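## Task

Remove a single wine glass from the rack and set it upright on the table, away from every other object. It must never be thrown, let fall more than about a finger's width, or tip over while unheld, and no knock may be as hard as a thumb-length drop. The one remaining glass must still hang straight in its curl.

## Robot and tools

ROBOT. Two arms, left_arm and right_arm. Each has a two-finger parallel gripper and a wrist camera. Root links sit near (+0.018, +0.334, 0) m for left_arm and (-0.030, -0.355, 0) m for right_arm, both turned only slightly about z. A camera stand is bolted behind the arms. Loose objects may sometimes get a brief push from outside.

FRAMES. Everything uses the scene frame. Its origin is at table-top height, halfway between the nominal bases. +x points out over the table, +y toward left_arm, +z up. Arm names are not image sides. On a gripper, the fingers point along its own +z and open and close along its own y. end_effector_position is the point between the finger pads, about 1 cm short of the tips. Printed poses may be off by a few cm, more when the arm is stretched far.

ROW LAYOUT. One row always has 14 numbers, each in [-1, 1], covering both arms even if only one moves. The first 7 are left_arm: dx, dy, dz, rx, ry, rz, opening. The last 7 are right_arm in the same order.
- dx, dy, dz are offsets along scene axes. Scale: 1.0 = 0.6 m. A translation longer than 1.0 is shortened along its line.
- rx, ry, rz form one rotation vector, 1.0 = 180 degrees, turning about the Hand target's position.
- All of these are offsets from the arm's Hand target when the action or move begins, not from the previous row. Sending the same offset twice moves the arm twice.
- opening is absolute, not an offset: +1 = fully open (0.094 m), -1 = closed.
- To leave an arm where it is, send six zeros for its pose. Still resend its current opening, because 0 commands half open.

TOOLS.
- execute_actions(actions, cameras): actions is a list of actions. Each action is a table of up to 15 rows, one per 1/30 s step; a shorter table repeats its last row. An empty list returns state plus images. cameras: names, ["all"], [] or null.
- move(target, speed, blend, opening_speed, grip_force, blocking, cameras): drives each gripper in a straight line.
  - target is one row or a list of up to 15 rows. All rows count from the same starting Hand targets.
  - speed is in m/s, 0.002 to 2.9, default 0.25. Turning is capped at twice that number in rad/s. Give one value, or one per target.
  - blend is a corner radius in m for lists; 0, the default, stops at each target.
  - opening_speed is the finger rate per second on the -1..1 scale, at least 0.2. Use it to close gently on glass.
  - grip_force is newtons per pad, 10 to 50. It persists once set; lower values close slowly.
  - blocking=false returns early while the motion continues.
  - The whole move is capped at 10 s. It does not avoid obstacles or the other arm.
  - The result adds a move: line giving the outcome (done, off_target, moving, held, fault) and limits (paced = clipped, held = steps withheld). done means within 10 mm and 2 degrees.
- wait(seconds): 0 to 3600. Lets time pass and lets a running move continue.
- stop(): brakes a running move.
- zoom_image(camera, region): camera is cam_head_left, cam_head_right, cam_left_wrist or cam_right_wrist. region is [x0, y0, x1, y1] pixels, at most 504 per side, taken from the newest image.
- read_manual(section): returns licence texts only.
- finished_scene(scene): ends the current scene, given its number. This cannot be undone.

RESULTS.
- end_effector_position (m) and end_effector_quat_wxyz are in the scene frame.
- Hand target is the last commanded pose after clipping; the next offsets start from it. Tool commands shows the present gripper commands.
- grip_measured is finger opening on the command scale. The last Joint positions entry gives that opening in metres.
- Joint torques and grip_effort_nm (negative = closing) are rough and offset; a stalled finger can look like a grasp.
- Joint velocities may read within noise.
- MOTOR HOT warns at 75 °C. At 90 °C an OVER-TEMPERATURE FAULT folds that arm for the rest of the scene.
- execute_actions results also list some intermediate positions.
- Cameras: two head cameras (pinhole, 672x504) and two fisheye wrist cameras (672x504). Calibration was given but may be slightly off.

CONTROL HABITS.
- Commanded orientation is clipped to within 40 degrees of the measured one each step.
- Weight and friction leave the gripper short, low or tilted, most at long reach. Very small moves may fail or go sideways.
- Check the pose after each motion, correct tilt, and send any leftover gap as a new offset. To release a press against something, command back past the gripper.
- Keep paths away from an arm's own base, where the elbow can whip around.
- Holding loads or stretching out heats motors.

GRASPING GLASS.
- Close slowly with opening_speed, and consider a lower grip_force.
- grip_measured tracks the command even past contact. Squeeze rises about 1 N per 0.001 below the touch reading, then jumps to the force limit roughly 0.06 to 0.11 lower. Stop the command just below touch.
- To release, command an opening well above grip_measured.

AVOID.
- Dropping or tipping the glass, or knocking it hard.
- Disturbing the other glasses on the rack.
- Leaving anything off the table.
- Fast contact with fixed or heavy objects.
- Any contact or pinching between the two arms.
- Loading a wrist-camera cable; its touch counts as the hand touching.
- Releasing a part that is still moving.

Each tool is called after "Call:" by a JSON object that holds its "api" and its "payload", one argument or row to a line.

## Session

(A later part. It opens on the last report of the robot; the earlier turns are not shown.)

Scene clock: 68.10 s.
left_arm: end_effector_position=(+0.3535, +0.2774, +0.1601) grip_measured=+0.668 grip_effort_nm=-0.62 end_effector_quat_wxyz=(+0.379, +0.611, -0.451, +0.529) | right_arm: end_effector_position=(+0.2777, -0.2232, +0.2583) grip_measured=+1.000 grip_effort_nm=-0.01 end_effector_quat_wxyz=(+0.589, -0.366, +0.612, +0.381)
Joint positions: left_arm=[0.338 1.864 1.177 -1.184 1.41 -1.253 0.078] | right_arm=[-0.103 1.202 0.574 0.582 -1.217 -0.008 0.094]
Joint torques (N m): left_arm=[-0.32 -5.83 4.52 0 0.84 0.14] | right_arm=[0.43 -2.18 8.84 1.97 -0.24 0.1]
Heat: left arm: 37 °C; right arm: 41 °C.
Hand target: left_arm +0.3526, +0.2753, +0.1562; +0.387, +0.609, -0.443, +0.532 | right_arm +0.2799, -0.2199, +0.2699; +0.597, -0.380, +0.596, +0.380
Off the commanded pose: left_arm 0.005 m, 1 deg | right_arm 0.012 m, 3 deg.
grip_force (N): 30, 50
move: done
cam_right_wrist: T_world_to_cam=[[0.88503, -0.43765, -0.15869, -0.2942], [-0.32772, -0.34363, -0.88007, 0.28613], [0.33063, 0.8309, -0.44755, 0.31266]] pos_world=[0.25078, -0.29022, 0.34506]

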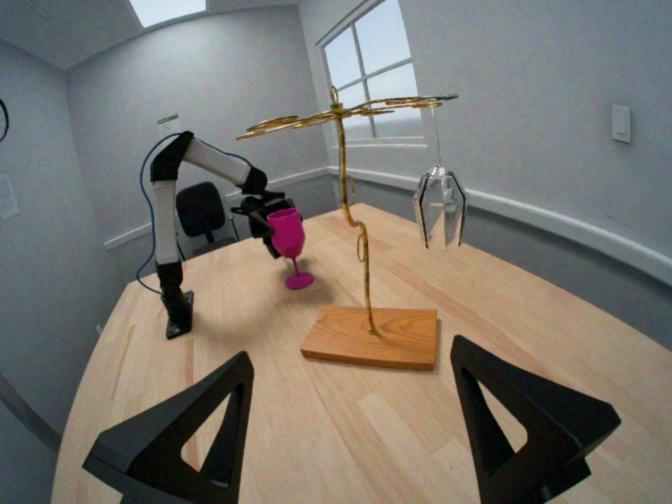

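Call:
{"api": "move", "payload": {
  "target": [0,0,0.009,0,0,0,0.45,0,0,0,0,0,0,1],
  "speed": 0.03
}}

Call:
{"api": "move", "payload": {
  "target": [0,0,0,0,0,0,1.0,0,0,0,0,0,0,1],
  "opening_speed": 0.4,
  "cameras": ["cam_left_wrist","cam_right_wrist","cam_head_left"]
}}

Scene clock: 69.20 s.
left_arm: end_effector_position=(+0.3536, +0.2775, +0.1601) grip_measured=+0.668 grip_effort_nm=-0.62 end_effector_quat_wxyz=(+0.379, +0.611, -0.451, +0.529) | right_arm: end_effector_position=(+0.2777, -0.2232, +0.2583) grip_measured=+1.000 grip_effort_nm=-0.01 end_effector_quat_wxyz=(+0.589, -0.366, +0.612, +0.381)
Joint positions: left_arm=[0.338 1.864 1.177 -1.184 1.41 -1.253 0.078] | right_arm=[-0.103 1.202 0.574 0.582 -1.217 -0.008 0.094]
Joint torques (N m): left_arm=[-0.51 -6.76 5.44 -0.24 0.86 0.08] | right_arm=[0.38 -2.25 8.95 1.96 -0.23 0.1]
Heat: left arm: 37 °C; right arm: 41 °C.
Hand target: left_arm +0.3526, +0.2753, +0.1616; +0.387, +0.609, -0.443, +0.532 | right_arm +0.2799, -0.2199, +0.2699; +0.597, -0.380, +0.596, +0.380
Off the commanded pose: left_arm 0.003 m, 1 deg | right_arm 0.012 m, 3 deg.
grip_force (N): 30, 50
move: done

Scene clock: 70.80 s.
left_arm: end_effector_position=(+0.3537, +0.2774, +0.1607) grip_measured=+0.997 grip_effort_nm=0.17 end_effector_quat_wxyz=(+0.379, +0.610, -0.450, +0.531) | right_arm: end_effector_position=(+0.2777, -0.2232, +0.2583) grip_measured=+1.000 grip_effort_nm=-0.01 end_effector_quat_wxyz=(+0.589, -0.366, +0.612, +0.381)
Joint positions: left_arm=[0.338 1.864 1.177 -1.184 1.414 -1.253 0.094] | right_arm=[-0.103 1.202 0.574 0.582 -1.217 -0.008 0.094]
Joint torques (N m): left_arm=[-0.61 -6.86 5.5 -0.18 0.82 0.09] | right_arm=[0.46 -2.28 8.92 1.95 -0.24 0.11]
Heat: left arm: 37 °C; right arm: 41 °C.
Hand target: left_arm +0.3526, +0.2753, +0.1616; +0.387, +0.609, -0.443, +0.532 | right_arm +0.2799, -0.2199, +0.2699; +0.597, -0.380, +0.596, +0.380
Off the commanded pose: left_arm 0.003 m, 1 deg | right_arm 0.012 m, 3 deg.
grip_force (N): 30, 50
move: done
cam_left_wrist: T_world_to_cam=[[0.95198, 0.27988, 0.12414, -0.42817], [-0.19105, 0.22618, 0.95517, -0.09845], [0.23925, -0.93301, 0.26879, 0.23198]] pos_world=[0.3333, 0.35855, 0.08483]
cam_right_wrist: T_world_to_cam=[[0.88503, -0.43765, -0.15869, -0.2942], [-0.32772, -0.34363, -0.88007, 0.28613], [0.33063, 0.8309, -0.44755, 0.31266]] pos_world=[0.25078, -0.29022, 0.34506]
Images, in order (width x height): cam_head_left 672x504, cam_left_wrist 672x504, cam_right_wrist 672x504.

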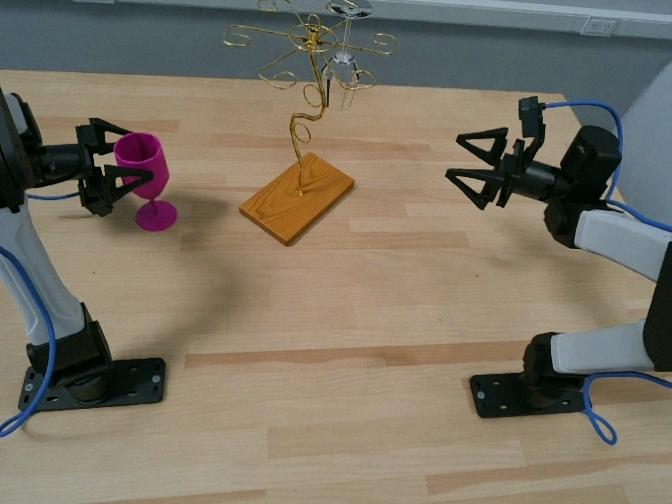

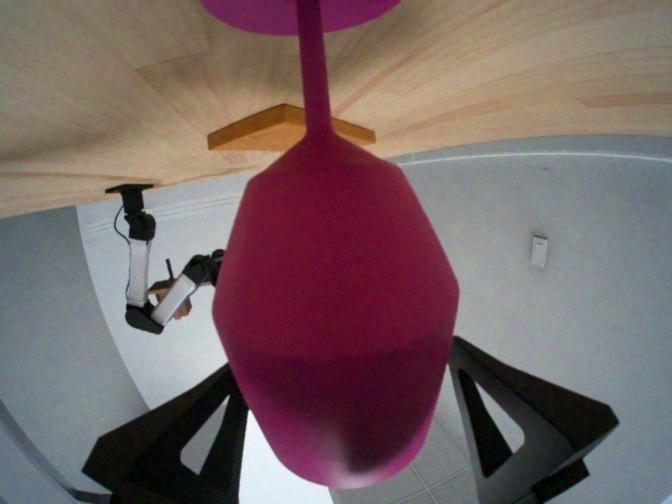

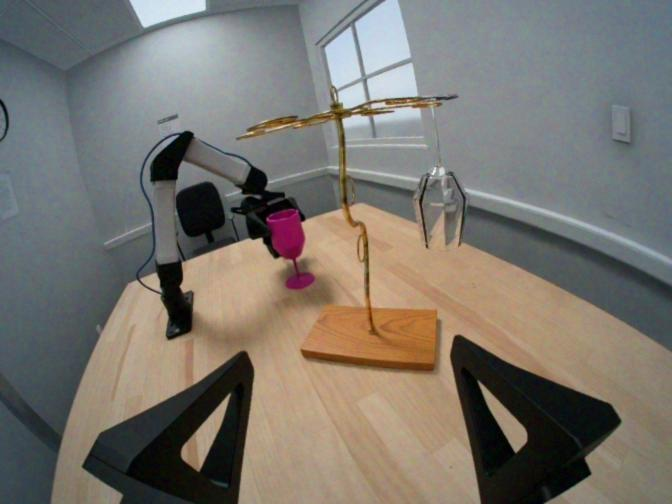

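Call:
{"api": "zoom_image", "payload": {
  "camera": "cam_left_wrist",
  "region": [180, 280, 500, 500]
}}

Call:
{"api": "zoom_image", "payload": {
  "camera": "cam_head_left",
  "region": [60, 90, 200, 240]
}}

Call:
{"api": "zoom_image", "payload": {
  "camera": "cam_right_wrist",
  "region": [230, 180, 330, 300]
}}

Scaled by 1.575 from the camera's image (finer frame: 960x720).

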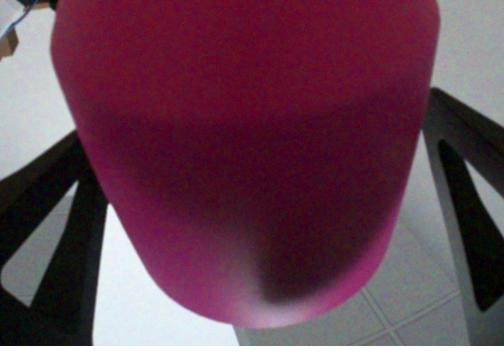

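Scaled by 3.360 from the camera's image (finer frame: 960x720).

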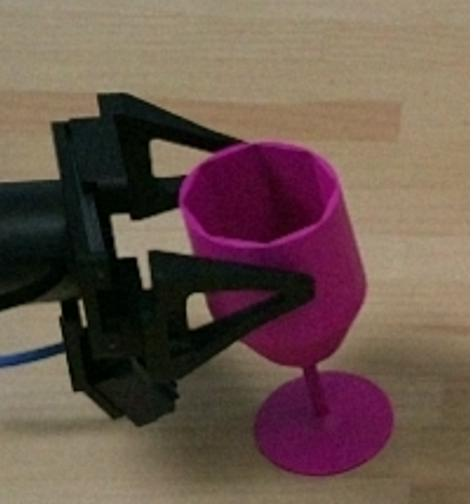

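Scaled by 4.200 from the camera's image (finer frame: 960x720).

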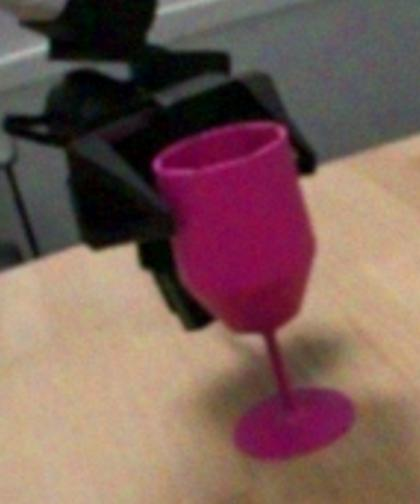

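Call:
{"api": "move", "payload": {
  "target": [-0.0111,-0.0036,0.001,0,0,0,1.0,0,0,0,0,0,0,1],
  "speed": 0.03,
  "cameras": ["cam_left_wrist"]
}}

Scene clock: 72.70 s.
left_arm: end_effector_position=(+0.3491, +0.2756, +0.1564) grip_measured=+0.997 grip_effort_nm=0.17 end_effector_quat_wxyz=(+0.387, +0.615, -0.443, +0.526) | right_arm: end_effector_position=(+0.2777, -0.2232, +0.2583) grip_measured=+1.000 grip_effort_nm=-0.01 end_effector_quat_wxyz=(+0.589, -0.366, +0.612, +0.381)
Joint positions: left_arm=[0.338 1.864 1.154 -1.187 1.415 -1.252 0.094] | right_arm=[-0.103 1.202 0.574 0.582 -1.217 -0.008 0.094]
Joint torques (N m): left_arm=[-0.21 -8.34 4.85 -0.27 0.72 0.18] | right_arm=[0.38 -2.28 8.81 1.95 -0.22 0.08]
Heat: left arm: 37 °C; right arm: 41 °C.
Hand target: left_arm +0.3460, +0.2732, +0.1622; +0.387, +0.609, -0.443, +0.532 | right_arm +0.2799, -0.2199, +0.2699; +0.597, -0.380, +0.596, +0.380
Off the commanded pose: left_arm 0.007 m, 1 deg | right_arm 0.012 m, 3 deg.
grip_force (N): 30, 50
move: done
cam_left_wrist: T_world_to_cam=[[0.95447, 0.28116, 0.09967, -0.42011], [-0.16933, 0.23556, 0.95699, -0.1053], [0.24559, -0.9303, 0.27245, 0.22909]] pos_world=[0.32689, 0.35604, 0.08023]

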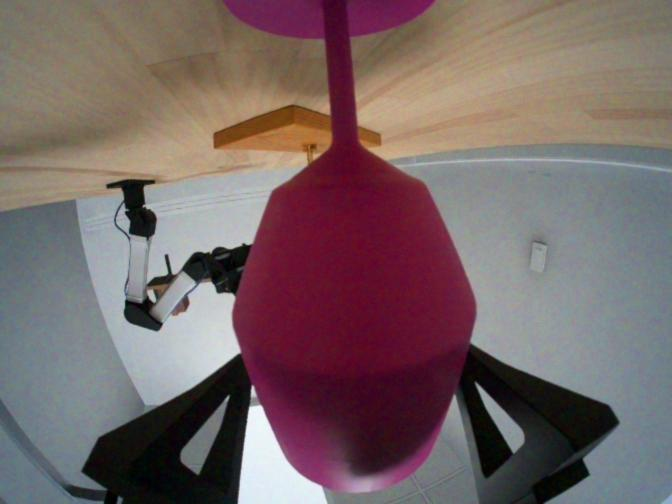

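Call:
{"api": "move", "payload": {
  "target": [
    [-0.0165,0.0382,0.0067,0,0,0.03,1.0,0,0,0,0,0,0,1],
    [-0.0463,0.079,0.0133,0,0,0.0689,1.0,0,0,0,0,0,0,1]
  ],
  "speed": 0.06,
  "blend": [0.008,0],
  "cameras": ["cam_left_wrist","cam_head_left","cam_right_wrist"]
}}

Scene clock: 76.00 s.
left_arm: end_effector_position=(+0.3200, +0.3199, +0.1642) grip_measured=+0.997 grip_effort_nm=0.17 end_effector_quat_wxyz=(+0.334, +0.656, -0.377, +0.562) | right_arm: end_effector_position=(+0.2777, -0.2232, +0.2583) grip_measured=+1.000 grip_effort_nm=-0.01 end_effector_quat_wxyz=(+0.589, -0.366, +0.612, +0.381)
Joint positions: left_arm=[0.535 1.697 0.984 -1.153 1.418 -1.287 0.094] | right_arm=[-0.103 1.202 0.574 0.582 -1.217 -0.008 0.094]
Joint torques (N m): left_arm=[0.76 -7.65 4.7 -0.07 0.81 -0.07] | right_arm=[0.44 -2.13 8.83 1.97 -0.25 0.11]
Heat: left arm: 38 °C; right arm: 41 °C.
Hand target: left_arm +0.3181, +0.3205, +0.1703; +0.327, +0.653, -0.375, +0.571 | right_arm +0.2799, -0.2199, +0.2699; +0.597, -0.380, +0.596, +0.380
Off the commanded pose: left_arm 0.006 m, 1 deg | right_arm 0.012 m, 3 deg.
grip_force (N): 30, 50
move: done
cam_left_wrist: T_world_to_cam=[[0.87872, 0.46782, 0.09486, -0.44028], [-0.20986, 0.20013, 0.95703, -0.10385], [0.42873, -0.86087, 0.27404, 0.19423]] pos_world=[0.28181, 0.39396, 0.08793]
cam_right_wrist: T_world_to_cam=[[0.88503, -0.43765, -0.15869, -0.2942], [-0.32772, -0.34363, -0.88007, 0.28613], [0.33063, 0.8309, -0.44755, 0.31266]] pos_world=[0.25078, -0.29022, 0.34506]
Images, in order (width x height): cam_head_left 672x504, cam_left_wrist 672x504, cam_right_wrist 672x504.

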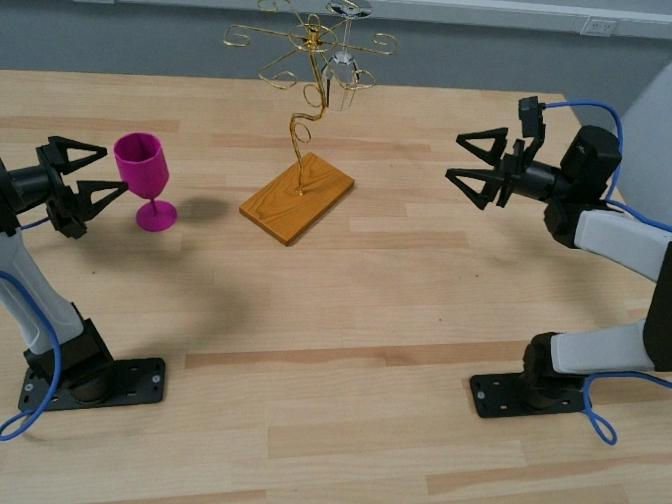

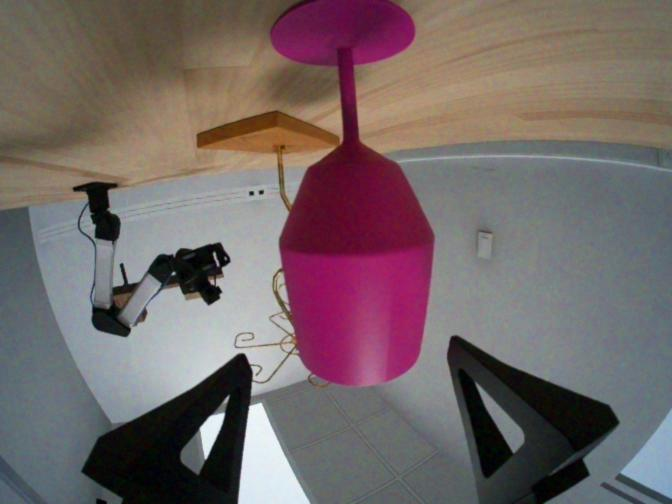

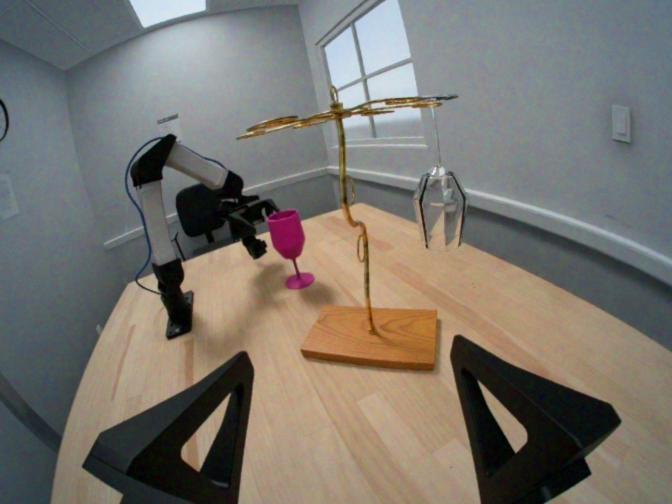

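Call:
{"api": "move", "payload": {
  "target": [-0.0642,0.049,0.03,0,0,0.0667,1.0,0,0,0,0,0,0,1],
  "speed": 0.1,
  "cameras": ["cam_left_wrist","cam_head_left","cam_right_wrist"]
}}

Call:
{"api": "zoom_image", "payload": {
  "camera": "cam_head_left",
  "region": [60, 90, 200, 240]
}}

Call:
{"api": "zoom_image", "payload": {
  "camera": "cam_head_left",
  "region": [220, 0, 400, 135]
}}

Scene clock: 78.07 s.
left_arm: end_effector_position=(+0.2822, +0.3505, +0.1851) grip_measured=+0.997 grip_effort_nm=0.17 end_effector_quat_wxyz=(+0.269, +0.692, -0.306, +0.596) | right_arm: end_effector_position=(+0.2777, -0.2232, +0.2583) grip_measured=+1.000 grip_effort_nm=-0.01 end_effector_quat_wxyz=(+0.589, -0.366, +0.612, +0.381)
Joint positions: left_arm=[0.746 1.469 0.846 -1.211 1.42 -1.311 0.094] | right_arm=[-0.103 1.202 0.574 0.582 -1.217 -0.008 0.094]
Joint torques (N m): left_arm=[0.8 -5.15 5.48 -0.17 0.76 0.12] | right_arm=[0.4 -2.28 8.83 1.96 -0.21 0.09]
Heat: left arm: 38 °C; right arm: 41 °C.
Hand target: left_arm +0.2796, +0.3498, +0.1882; +0.266, +0.689, -0.304, +0.602 | right_arm +0.2799, -0.2199, +0.2699; +0.597, -0.380, +0.596, +0.380
Off the commanded pose: left_arm 0.004 m, 1 deg | right_arm 0.012 m, 3 deg.
grip_force (N): 30, 50
move: done
cam_left_wrist: T_world_to_cam=[[0.7577, 0.64445, 0.10283, -0.45255], [-0.25406, 0.14616, 0.95608, -0.10629], [0.60111, -0.75055, 0.27447, 0.14364]] pos_world=[0.22954, 0.41499, 0.10873]
cam_right_wrist: T_world_to_cam=[[0.88503, -0.43765, -0.15869, -0.2942], [-0.32772, -0.34363, -0.88007, 0.28613], [0.33063, 0.8309, -0.44755, 0.31266]] pos_world=[0.25078, -0.29022, 0.34506]
Images, in order (width x height): cam_head_left 672x504, cam_left_wrist 672x504, cam_right_wrist 672x504.

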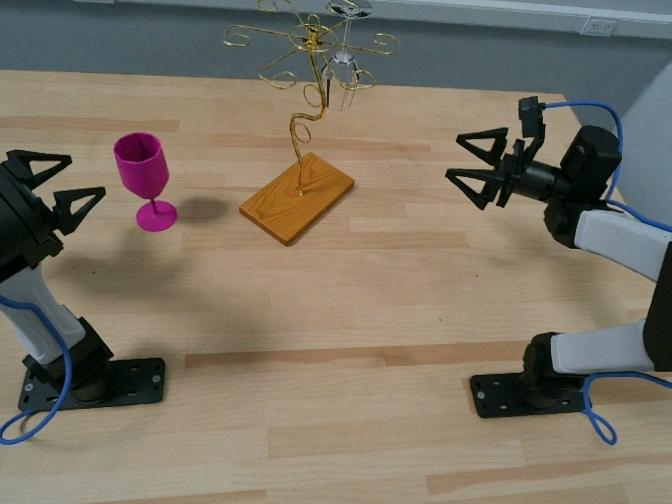

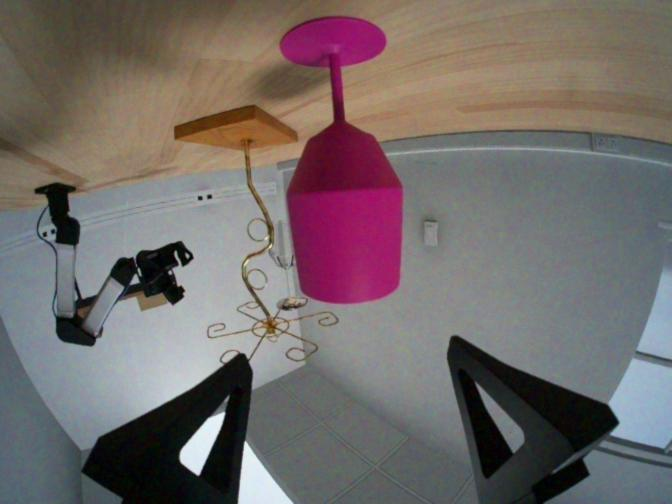

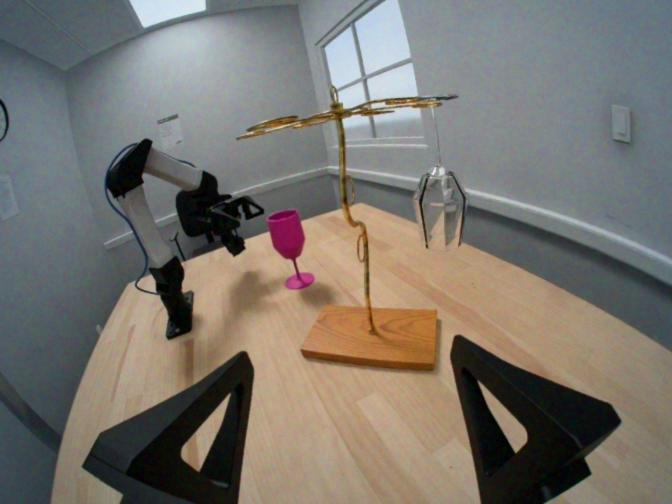

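Scaled by 3.360 from the camera's image (finer frame: 960x720).

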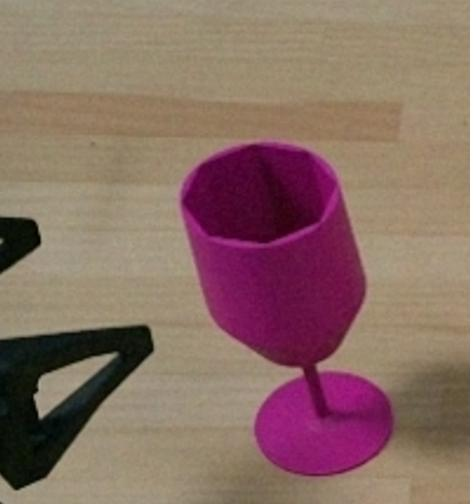

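Scaled by 2.800 from the camera's image (finer frame: 960x720).

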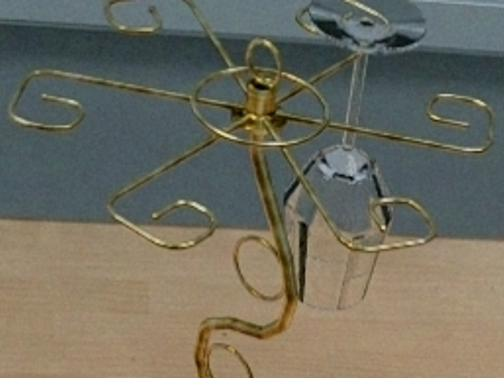

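Call:
{"api": "finished_scene", "payload": {
  "scene": 2
}}

The scene is finished: the task was done.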